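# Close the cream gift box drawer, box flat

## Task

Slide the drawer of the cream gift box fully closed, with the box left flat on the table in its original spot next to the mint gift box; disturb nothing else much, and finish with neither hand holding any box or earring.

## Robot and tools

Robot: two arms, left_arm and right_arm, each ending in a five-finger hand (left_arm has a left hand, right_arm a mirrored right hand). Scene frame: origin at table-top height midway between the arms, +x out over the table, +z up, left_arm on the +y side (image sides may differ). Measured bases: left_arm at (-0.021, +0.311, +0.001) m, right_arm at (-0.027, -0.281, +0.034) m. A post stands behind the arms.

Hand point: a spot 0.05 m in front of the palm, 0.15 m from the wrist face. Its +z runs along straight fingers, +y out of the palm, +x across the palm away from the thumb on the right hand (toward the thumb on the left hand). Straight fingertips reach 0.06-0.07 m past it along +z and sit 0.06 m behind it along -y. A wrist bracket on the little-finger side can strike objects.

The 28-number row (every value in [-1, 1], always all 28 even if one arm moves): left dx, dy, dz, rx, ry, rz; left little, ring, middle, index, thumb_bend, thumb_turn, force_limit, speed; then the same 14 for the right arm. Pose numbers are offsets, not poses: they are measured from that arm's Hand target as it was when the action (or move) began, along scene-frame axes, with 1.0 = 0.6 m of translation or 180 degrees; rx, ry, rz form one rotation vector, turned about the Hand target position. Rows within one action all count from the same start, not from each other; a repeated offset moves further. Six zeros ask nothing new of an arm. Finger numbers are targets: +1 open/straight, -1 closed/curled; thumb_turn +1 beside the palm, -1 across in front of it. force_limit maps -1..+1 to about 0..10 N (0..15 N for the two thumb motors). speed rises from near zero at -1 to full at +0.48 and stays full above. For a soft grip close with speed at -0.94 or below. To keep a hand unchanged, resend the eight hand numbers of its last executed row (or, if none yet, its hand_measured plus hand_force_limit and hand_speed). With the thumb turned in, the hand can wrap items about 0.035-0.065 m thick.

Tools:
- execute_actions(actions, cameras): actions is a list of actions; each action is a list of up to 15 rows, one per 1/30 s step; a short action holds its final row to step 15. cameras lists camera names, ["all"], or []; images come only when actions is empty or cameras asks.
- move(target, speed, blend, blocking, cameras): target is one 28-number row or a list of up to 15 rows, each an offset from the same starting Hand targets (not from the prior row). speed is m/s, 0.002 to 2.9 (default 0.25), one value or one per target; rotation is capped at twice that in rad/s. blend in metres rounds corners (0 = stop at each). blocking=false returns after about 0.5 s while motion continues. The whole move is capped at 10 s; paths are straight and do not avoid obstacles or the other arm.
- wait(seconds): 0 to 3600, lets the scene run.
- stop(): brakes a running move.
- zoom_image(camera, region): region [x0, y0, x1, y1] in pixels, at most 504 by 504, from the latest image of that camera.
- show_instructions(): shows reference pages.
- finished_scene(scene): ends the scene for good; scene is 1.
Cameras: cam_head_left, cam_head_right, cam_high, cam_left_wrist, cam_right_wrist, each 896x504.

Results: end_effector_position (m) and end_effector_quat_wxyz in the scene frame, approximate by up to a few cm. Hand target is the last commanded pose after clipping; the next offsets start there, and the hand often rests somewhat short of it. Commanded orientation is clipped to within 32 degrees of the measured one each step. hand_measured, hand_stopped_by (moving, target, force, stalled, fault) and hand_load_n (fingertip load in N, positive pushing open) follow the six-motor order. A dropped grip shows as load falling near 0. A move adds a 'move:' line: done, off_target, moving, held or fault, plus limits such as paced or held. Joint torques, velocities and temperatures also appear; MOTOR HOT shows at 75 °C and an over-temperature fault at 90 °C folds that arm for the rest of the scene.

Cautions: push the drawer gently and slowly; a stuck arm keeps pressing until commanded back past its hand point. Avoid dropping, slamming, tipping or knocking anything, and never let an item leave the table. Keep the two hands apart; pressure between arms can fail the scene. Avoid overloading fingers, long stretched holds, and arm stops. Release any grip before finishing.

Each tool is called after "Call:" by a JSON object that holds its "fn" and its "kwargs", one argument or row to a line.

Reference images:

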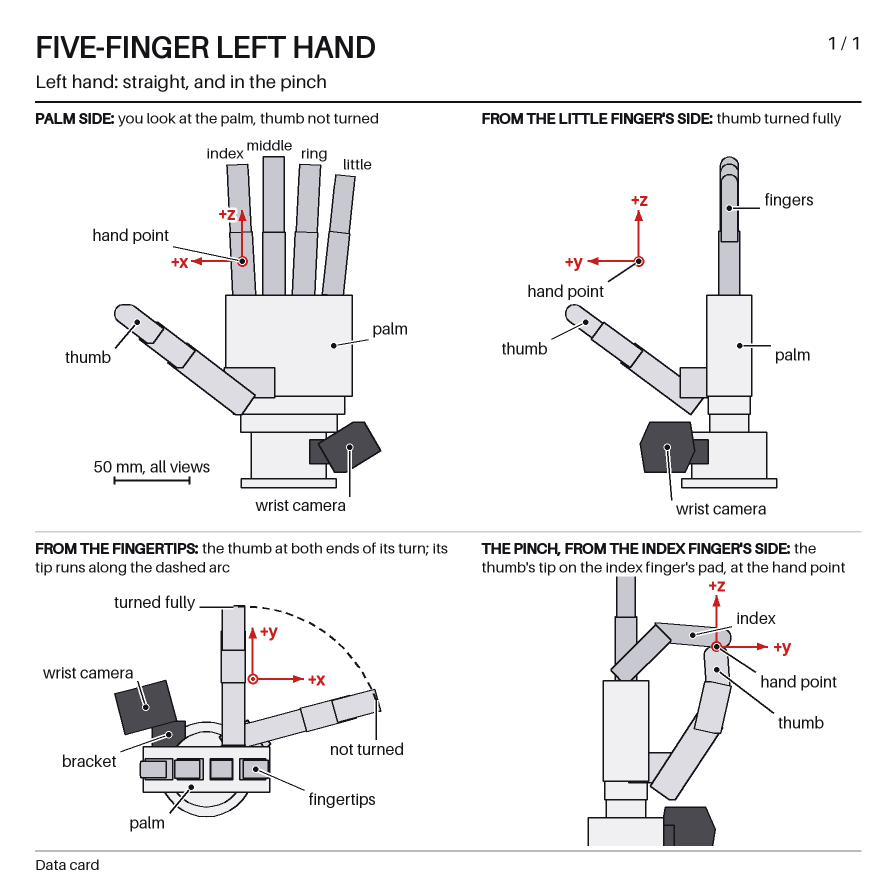

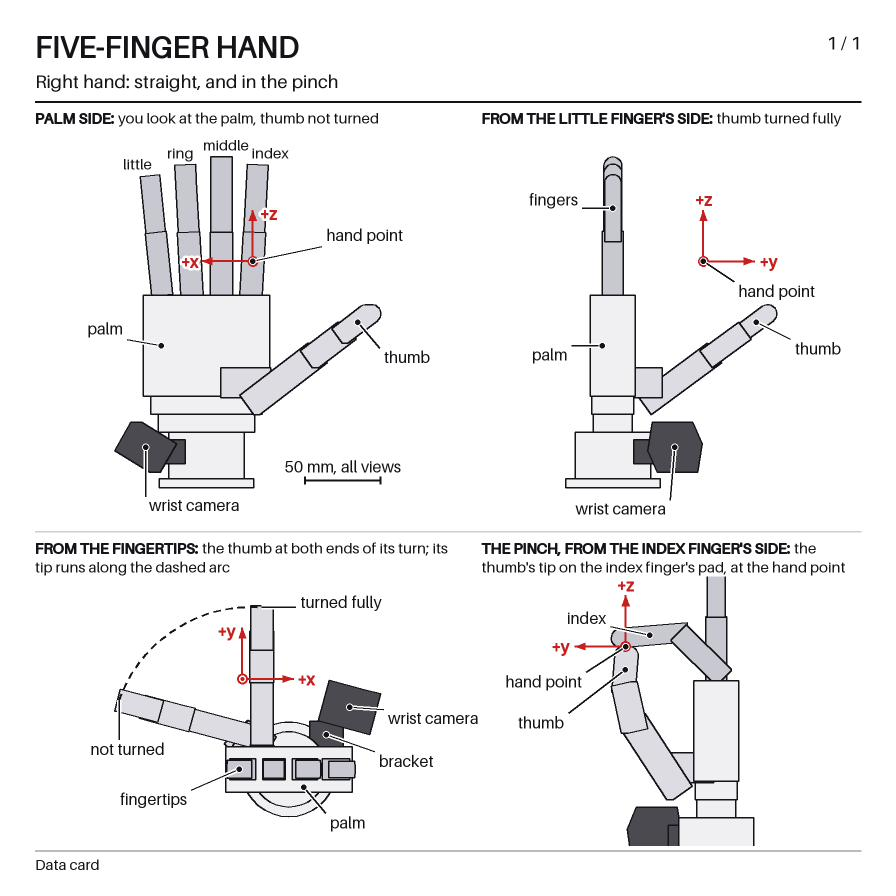

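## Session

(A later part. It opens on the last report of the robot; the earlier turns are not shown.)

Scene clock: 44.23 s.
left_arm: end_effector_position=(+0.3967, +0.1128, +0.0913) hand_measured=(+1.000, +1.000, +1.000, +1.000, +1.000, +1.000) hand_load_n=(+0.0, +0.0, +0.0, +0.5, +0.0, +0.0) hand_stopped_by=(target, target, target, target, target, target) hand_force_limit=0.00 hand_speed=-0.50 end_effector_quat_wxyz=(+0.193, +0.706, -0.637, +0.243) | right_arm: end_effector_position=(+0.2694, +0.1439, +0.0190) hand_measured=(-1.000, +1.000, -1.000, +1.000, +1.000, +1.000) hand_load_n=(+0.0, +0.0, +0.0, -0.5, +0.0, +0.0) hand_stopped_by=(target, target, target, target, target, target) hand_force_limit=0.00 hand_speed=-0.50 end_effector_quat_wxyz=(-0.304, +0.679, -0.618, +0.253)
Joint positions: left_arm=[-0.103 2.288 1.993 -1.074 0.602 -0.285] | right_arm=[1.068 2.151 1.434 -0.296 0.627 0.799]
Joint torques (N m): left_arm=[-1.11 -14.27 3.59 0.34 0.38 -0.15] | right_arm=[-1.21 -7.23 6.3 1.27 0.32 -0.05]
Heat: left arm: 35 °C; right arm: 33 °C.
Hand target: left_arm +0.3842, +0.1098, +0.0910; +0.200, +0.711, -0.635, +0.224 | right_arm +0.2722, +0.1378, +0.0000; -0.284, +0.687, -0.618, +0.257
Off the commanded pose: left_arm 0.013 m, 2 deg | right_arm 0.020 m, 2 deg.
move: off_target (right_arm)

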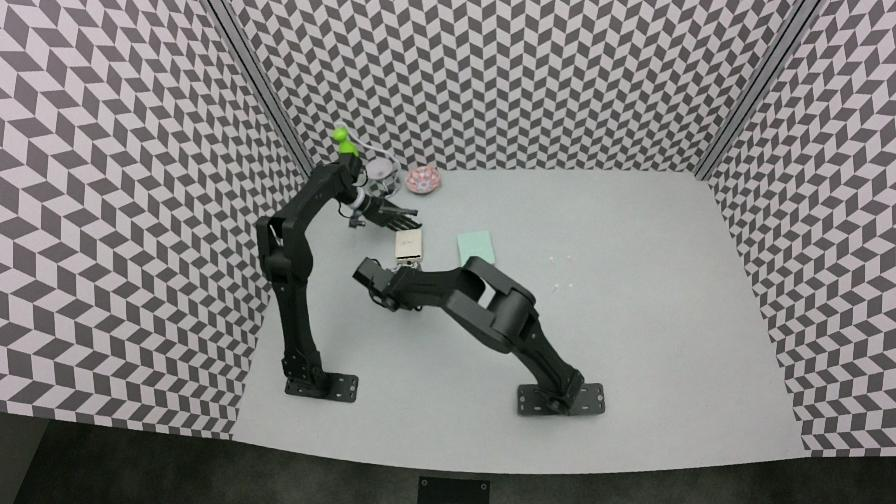

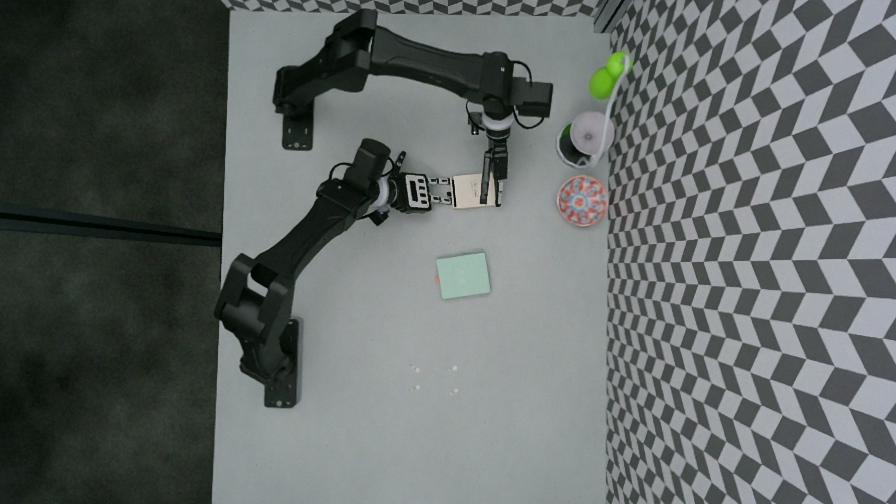

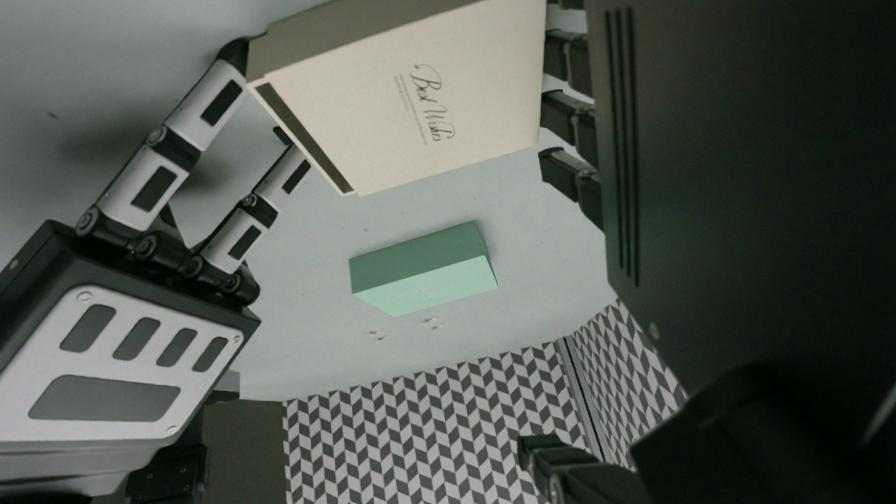

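Call:
{"fn": "move", "kwargs": {
  "target": [0, 0, 0, 0, 0, 0, 1, 1, 1, 1, 1, 1, 0, -0.5, 0.0166, 0.0014, 0.0005, 0, 0, 0, -1, 1, -1, 1, 1, 1, 0, -0.5],
  "speed": 0.03,
  "cameras": ["cam_head_right", "cam_high", "cam_left_wrist"]
}}

Call:
{"fn": "zoom_image", "kwargs": {
  "camera": "cam_high",
  "region": [420, 150, 520, 220]
}}

Call:
{"fn": "zoom_image", "kwargs": {
  "camera": "cam_left_wrist",
  "region": [180, 0, 400, 220]
}}

Scene clock: 45.17 s.
left_arm: end_effector_position=(+0.3967, +0.1128, +0.0914) hand_measured=(+1.000, +1.000, +1.000, +1.000, +1.000, +1.000) hand_load_n=(+0.0, +0.0, +0.0, +0.0, +0.0, +0.0) hand_stopped_by=(target, target, target, target, target, target) hand_force_limit=0.00 hand_speed=-0.50 end_effector_quat_wxyz=(+0.193, +0.706, -0.637, +0.243) | right_arm: end_effector_position=(+0.2792, +0.1451, +0.0199) hand_measured=(-1.000, +1.000, -1.000, +1.000, +1.000, +1.000) hand_load_n=(+0.0, +0.0, +0.0, +0.0, +0.0, +0.0) hand_stopped_by=(target, target, target, target, target, target) hand_force_limit=0.00 hand_speed=-0.50 end_effector_quat_wxyz=(-0.305, +0.679, -0.618, +0.253)
Joint positions: left_arm=[-0.103 2.288 1.993 -1.074 0.602 -0.285] | right_arm=[1.049 2.166 1.462 -0.295 0.618 0.779]
Joint torques (N m): left_arm=[-1.17 -14.23 3.55 0.34 0.35 -0.15] | right_arm=[-1.22 -7.34 6.42 1.29 0.3 -0.07]
Heat: left arm: 35 °C; right arm: 33 °C.
Hand target: left_arm +0.3842, +0.1098, +0.0910; +0.200, +0.712, -0.635, +0.224 | right_arm +0.2822, +0.1386, +0.0002; -0.284, +0.687, -0.618, +0.257
Off the commanded pose: left_arm 0.013 m, 2 deg | right_arm 0.021 m, 3 deg.
move: off_target (right_arm)

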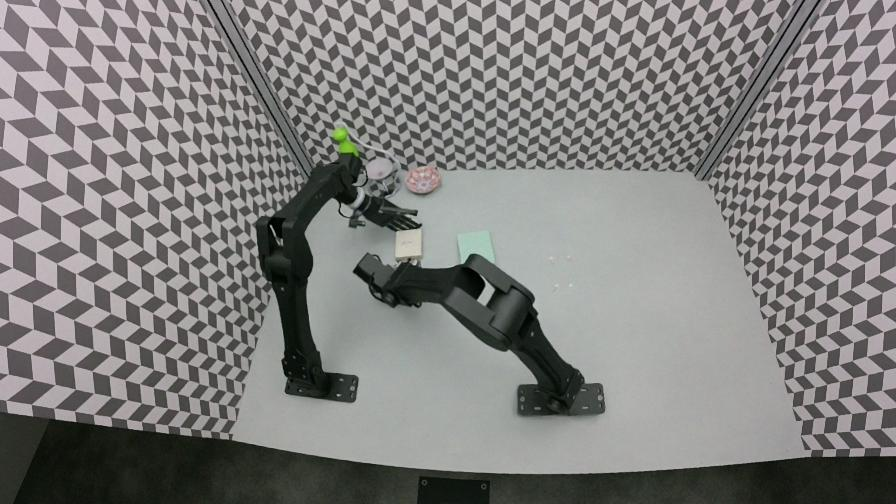

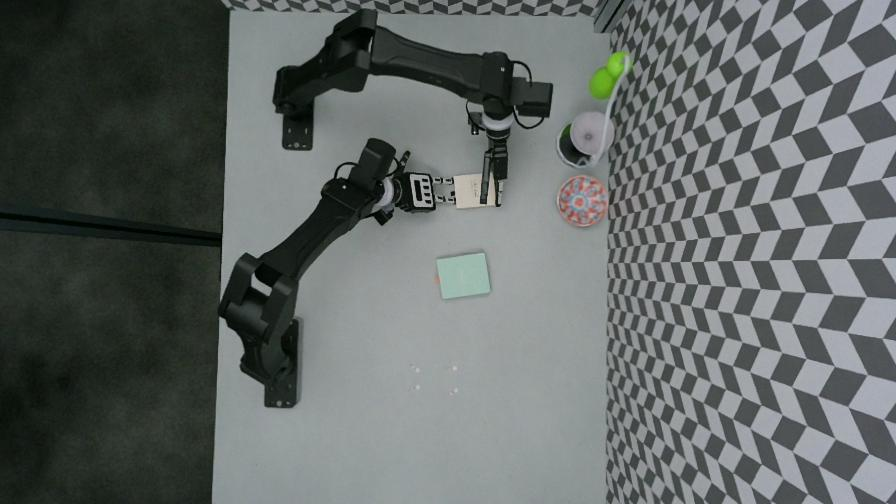

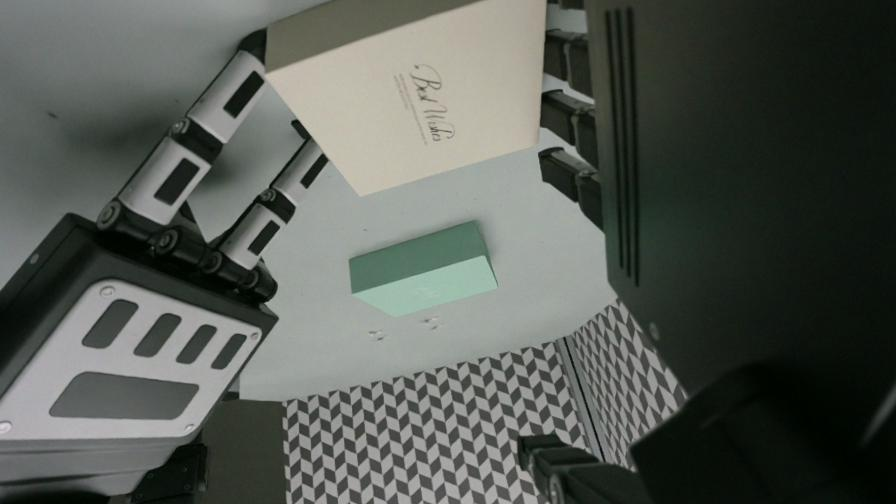

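Scaled by 5.040 from the camera's image (finer frame: 1280x720).

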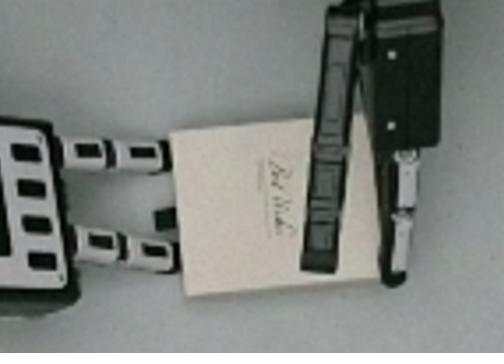

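Scaled by 2.291 from the camera's image (finer frame: 1280x720).

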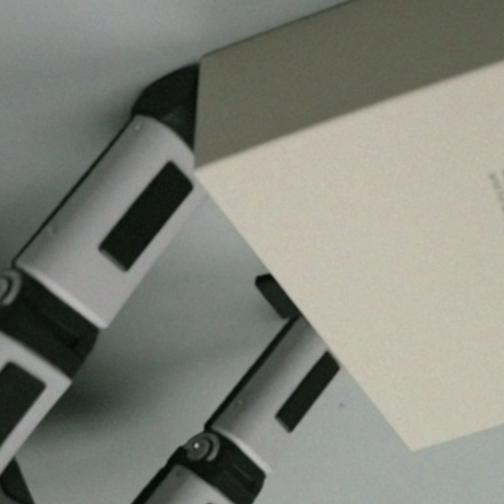

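Call:
{"fn": "move", "kwargs": {
  "target": [0, 0, 0, 0, 0, 0, 1, 1, 1, 1, 1, 1, 0, -0.5, 0.006, 0.0005, 0, 0, 0, 0, -1, 1, -1, 1, 1, 1, 0, -0.5],
  "speed": 0.03,
  "cameras": ["cam_high", "cam_left_wrist"]
}}

Call:
{"fn": "zoom_image", "kwargs": {
  "camera": "cam_high",
  "region": [420, 150, 520, 220]
}}

Call:
{"fn": "zoom_image", "kwargs": {
  "camera": "cam_left_wrist",
  "region": [180, 0, 400, 220]
}}

Scene clock: 45.80 s.
left_arm: end_effector_position=(+0.3968, +0.1128, +0.0914) hand_measured=(+1.000, +1.000, +1.000, +1.000, +1.000, +1.000) hand_load_n=(+0.0, +0.0, +0.0, -0.5, +0.0, +0.0) hand_stopped_by=(target, target, target, target, target, target) hand_force_limit=0.00 hand_speed=-0.50 end_effector_quat_wxyz=(+0.193, +0.706, -0.637, +0.243) | right_arm: end_effector_position=(+0.2798, +0.1451, +0.0203) hand_measured=(-1.000, +1.000, -1.000, +1.000, +1.000, +1.000) hand_load_n=(+0.0, -1.0, +0.5, +0.0, +0.0, +0.0) hand_stopped_by=(target, target, target, target, target, target) hand_force_limit=0.00 hand_speed=-0.50 end_effector_quat_wxyz=(-0.303, +0.681, -0.616, +0.253)
Joint positions: left_arm=[-0.103 2.288 1.993 -1.073 0.602 -0.285] | right_arm=[1.047 2.169 1.469 -0.302 0.616 0.773]
Joint torques (N m): left_arm=[-1.16 -14.23 3.54 0.35 0.37 -0.14] | right_arm=[-1.68 -7.13 6.54 1.35 0.3 -0.09]
Heat: left arm: 35 °C; right arm: 33 °C.
Hand target: left_arm +0.3842, +0.1098, +0.0910; +0.200, +0.711, -0.635, +0.224 | right_arm +0.2858, +0.1390, +0.0003; -0.284, +0.687, -0.618, +0.257
Off the commanded pose: left_arm 0.013 m, 2 deg | right_arm 0.022 m, 2 deg.
move: off_target (right_arm)

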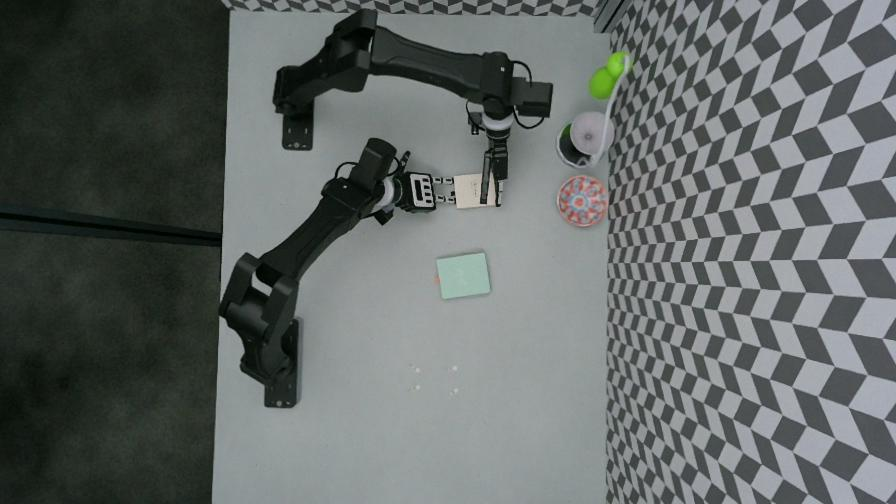

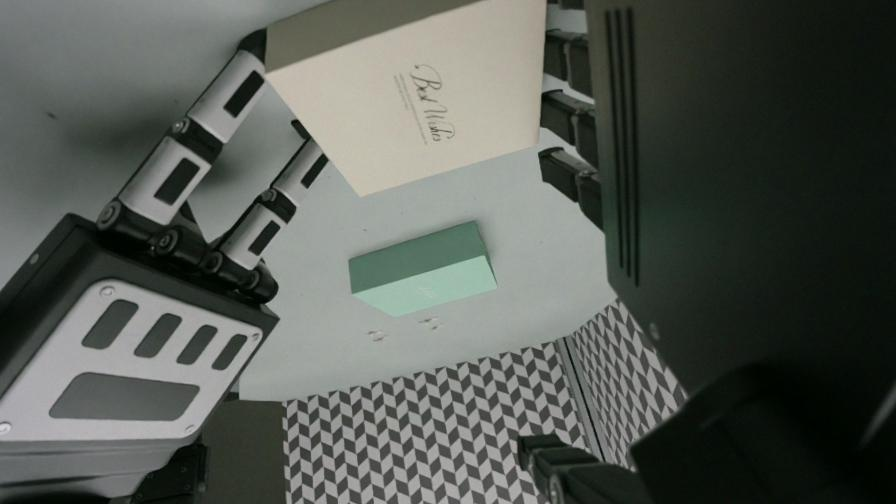

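Scaled by 5.040 from the camera's image (finer frame: 1280x720).

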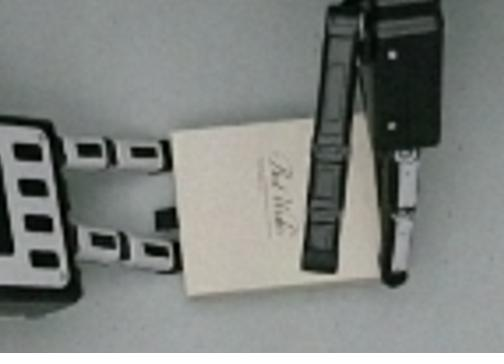

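Scaled by 2.291 from the camera's image (finer frame: 1280x720).

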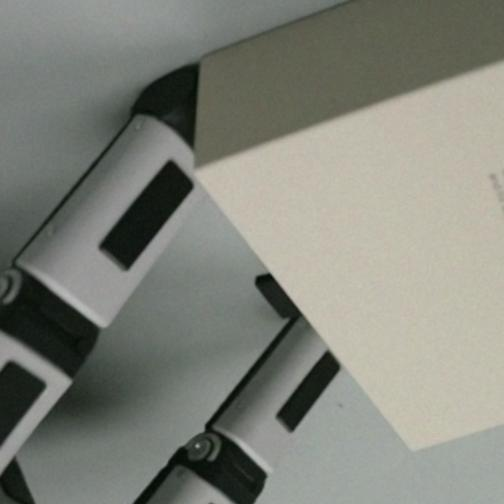

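Call:
{"fn": "move", "kwargs": {
  "target": [
    [0.0497, 0.0056, 0.005, 0, 0, 0, 1, 1, 1, 1, 1, 1, 0, -0.5, -0.0663, -0.0063, 0.003, 0, 0, 0, -1, 1, -1, 1, 1, 1, 0, -0.5],
    [0.05, 0.18, 0.06, 0, 0, 0, 1, 1, 1, 1, 1, 1, 0, -0.5, -0.117, -0.01, 0.15, 0, 0, 0, 1, 1, 1, 1, 1, 1, 0, -0.5]
  ],
  "speed": [0.05, 0.2],
  "blend": 0.005,
  "cameras": ["all"]
}}

Call:
{"fn": "zoom_image", "kwargs": {
  "camera": "cam_high",
  "region": [380, 120, 520, 220]
}}

Call:
{"fn": "zoom_image", "kwargs": {
  "camera": "cam_high",
  "region": [390, 140, 530, 320]
}}

Call:
{"fn": "zoom_image", "kwargs": {
  "camera": "cam_head_right",
  "region": [370, 200, 520, 300]
}}

Scene clock: 50.20 s.
left_arm: end_effector_position=(+0.4128, +0.2214, +0.1300) hand_measured=(+1.000, +1.000, +1.000, +1.000, +1.000, +1.000) hand_load_n=(+0.0, +0.0, +0.0, +0.0, +0.0, +0.0) hand_stopped_by=(target, target, target, target, target, target) hand_force_limit=0.00 hand_speed=-0.50 end_effector_quat_wxyz=(+0.188, +0.719, -0.629, +0.229) | right_arm: end_effector_position=(+0.2148, +0.1291, +0.0816) hand_measured=(+1.000, +1.000, +1.000, +1.000, +1.000, +1.000) hand_load_n=(+0.0, +0.0, +0.0, +0.0, +0.0, +0.0) hand_stopped_by=(target, target, target, target, target, target) hand_force_limit=0.00 hand_speed=-0.50 end_effector_quat_wxyz=(-0.276, +0.691, -0.616, +0.258)
Joint positions: left_arm=[0.124 2.485 2.513 -1.558 0.601 -0.038] | right_arm=[1.168 1.99 1.496 -0.649 0.668 0.915]
Joint torques (N m): left_arm=[-0.54 -11.41 6.99 0.24 0.65 0.04] | right_arm=[0.31 -9.89 7.04 1.02 0.52 0.1]
Motor temperatures (°C): left_arm=[25 32 31 34 29 30] | right_arm=[28 32 29 33 29 28]
Heat: left arm: 34 °C; right arm: 33 °C.
Hand target: left_arm +0.4142, +0.2177, +0.1269; +0.200, +0.711, -0.635, +0.224 | right_arm +0.2155, +0.1330, +0.0903; -0.284, +0.687, -0.618, +0.257
Off the commanded pose: left_arm 0.005 m, 2 deg | right_arm 0.010 m, 1 deg.
joint sent to its limit (left arm) — joint 4 (wrist pitch), lower limit. The joint targets still meet the commanded pose.
move: done

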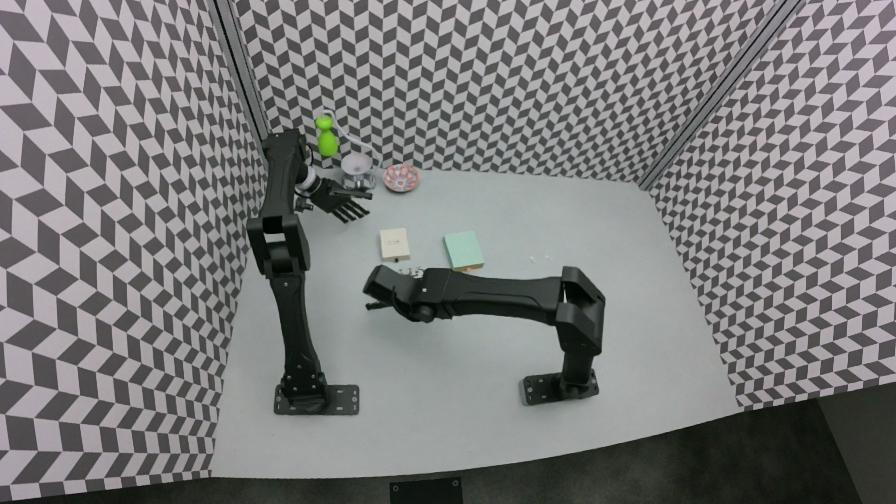

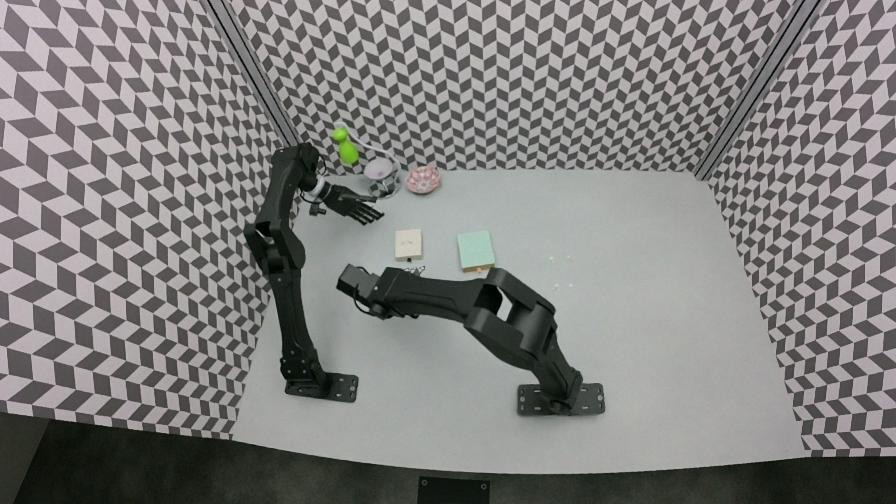

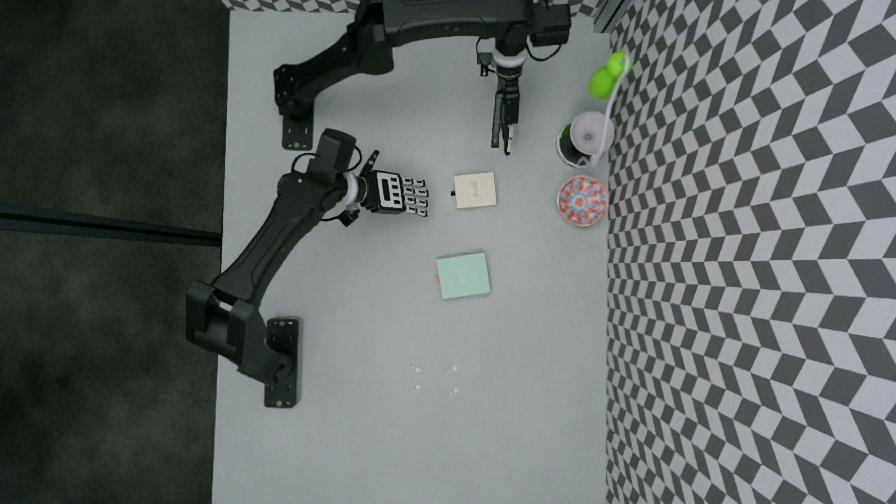

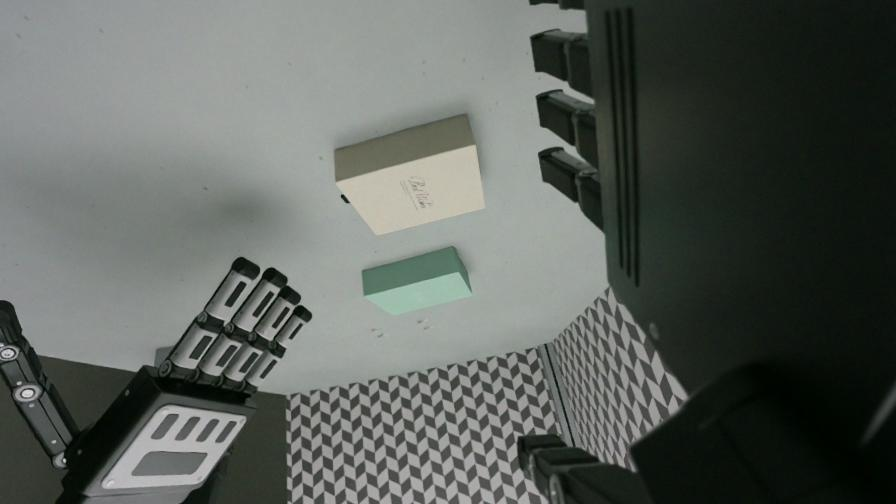

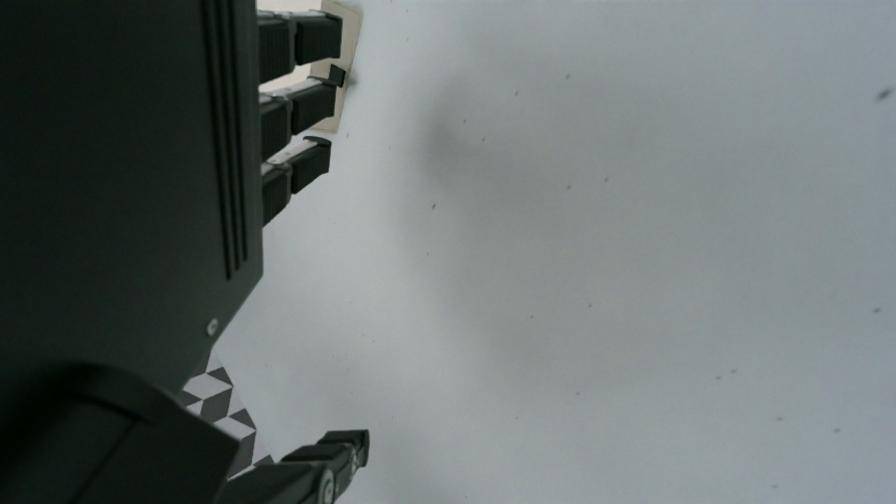

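Scaled by 3.600 from the camera's image (finer frame: 1280x720).

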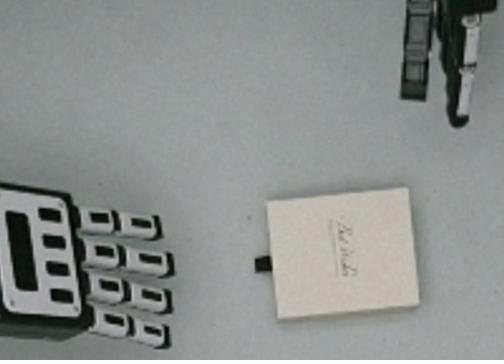

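Scaled by 2.800 from the camera's image (finer frame: 1280x720).

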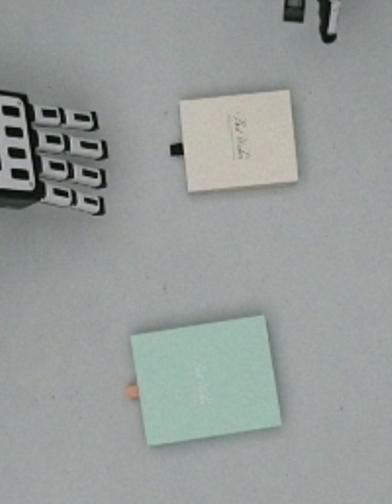

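Scaled by 3.360 from the camera's image (finer frame: 1280x720).

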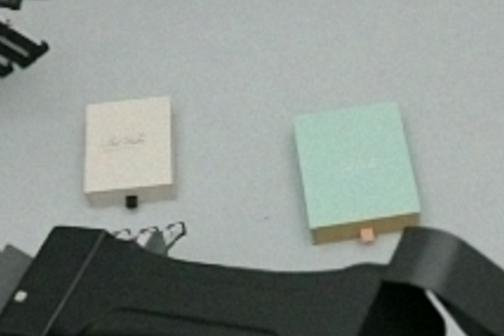

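Call:
{"fn": "zoom_image", "kwargs": {
  "camera": "cam_left_wrist",
  "region": [310, 90, 510, 250]
}}

Call:
{"fn": "zoom_image", "kwargs": {
  "camera": "cam_head_right",
  "region": [385, 220, 445, 270]
}}

Scaled by 2.520 from the camera's image (finer frame: 1280x720).

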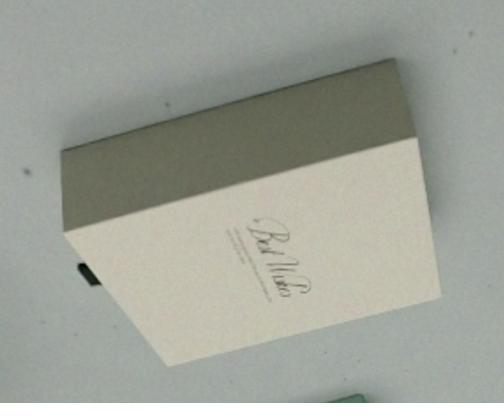

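Scaled by 8.400 from the camera's image (finer frame: 1280x720).

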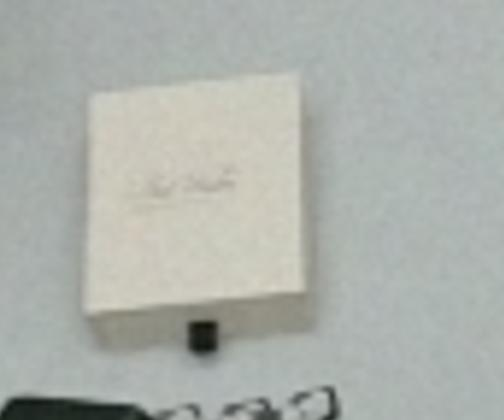

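The drawer is flush with the sleeve, and the box lies flat within about 1 mm of its starting place. Both hands are open and clear of everything.

Call:
{"fn": "finished_scene", "kwargs": {

}}

The scene is finished: the task was done.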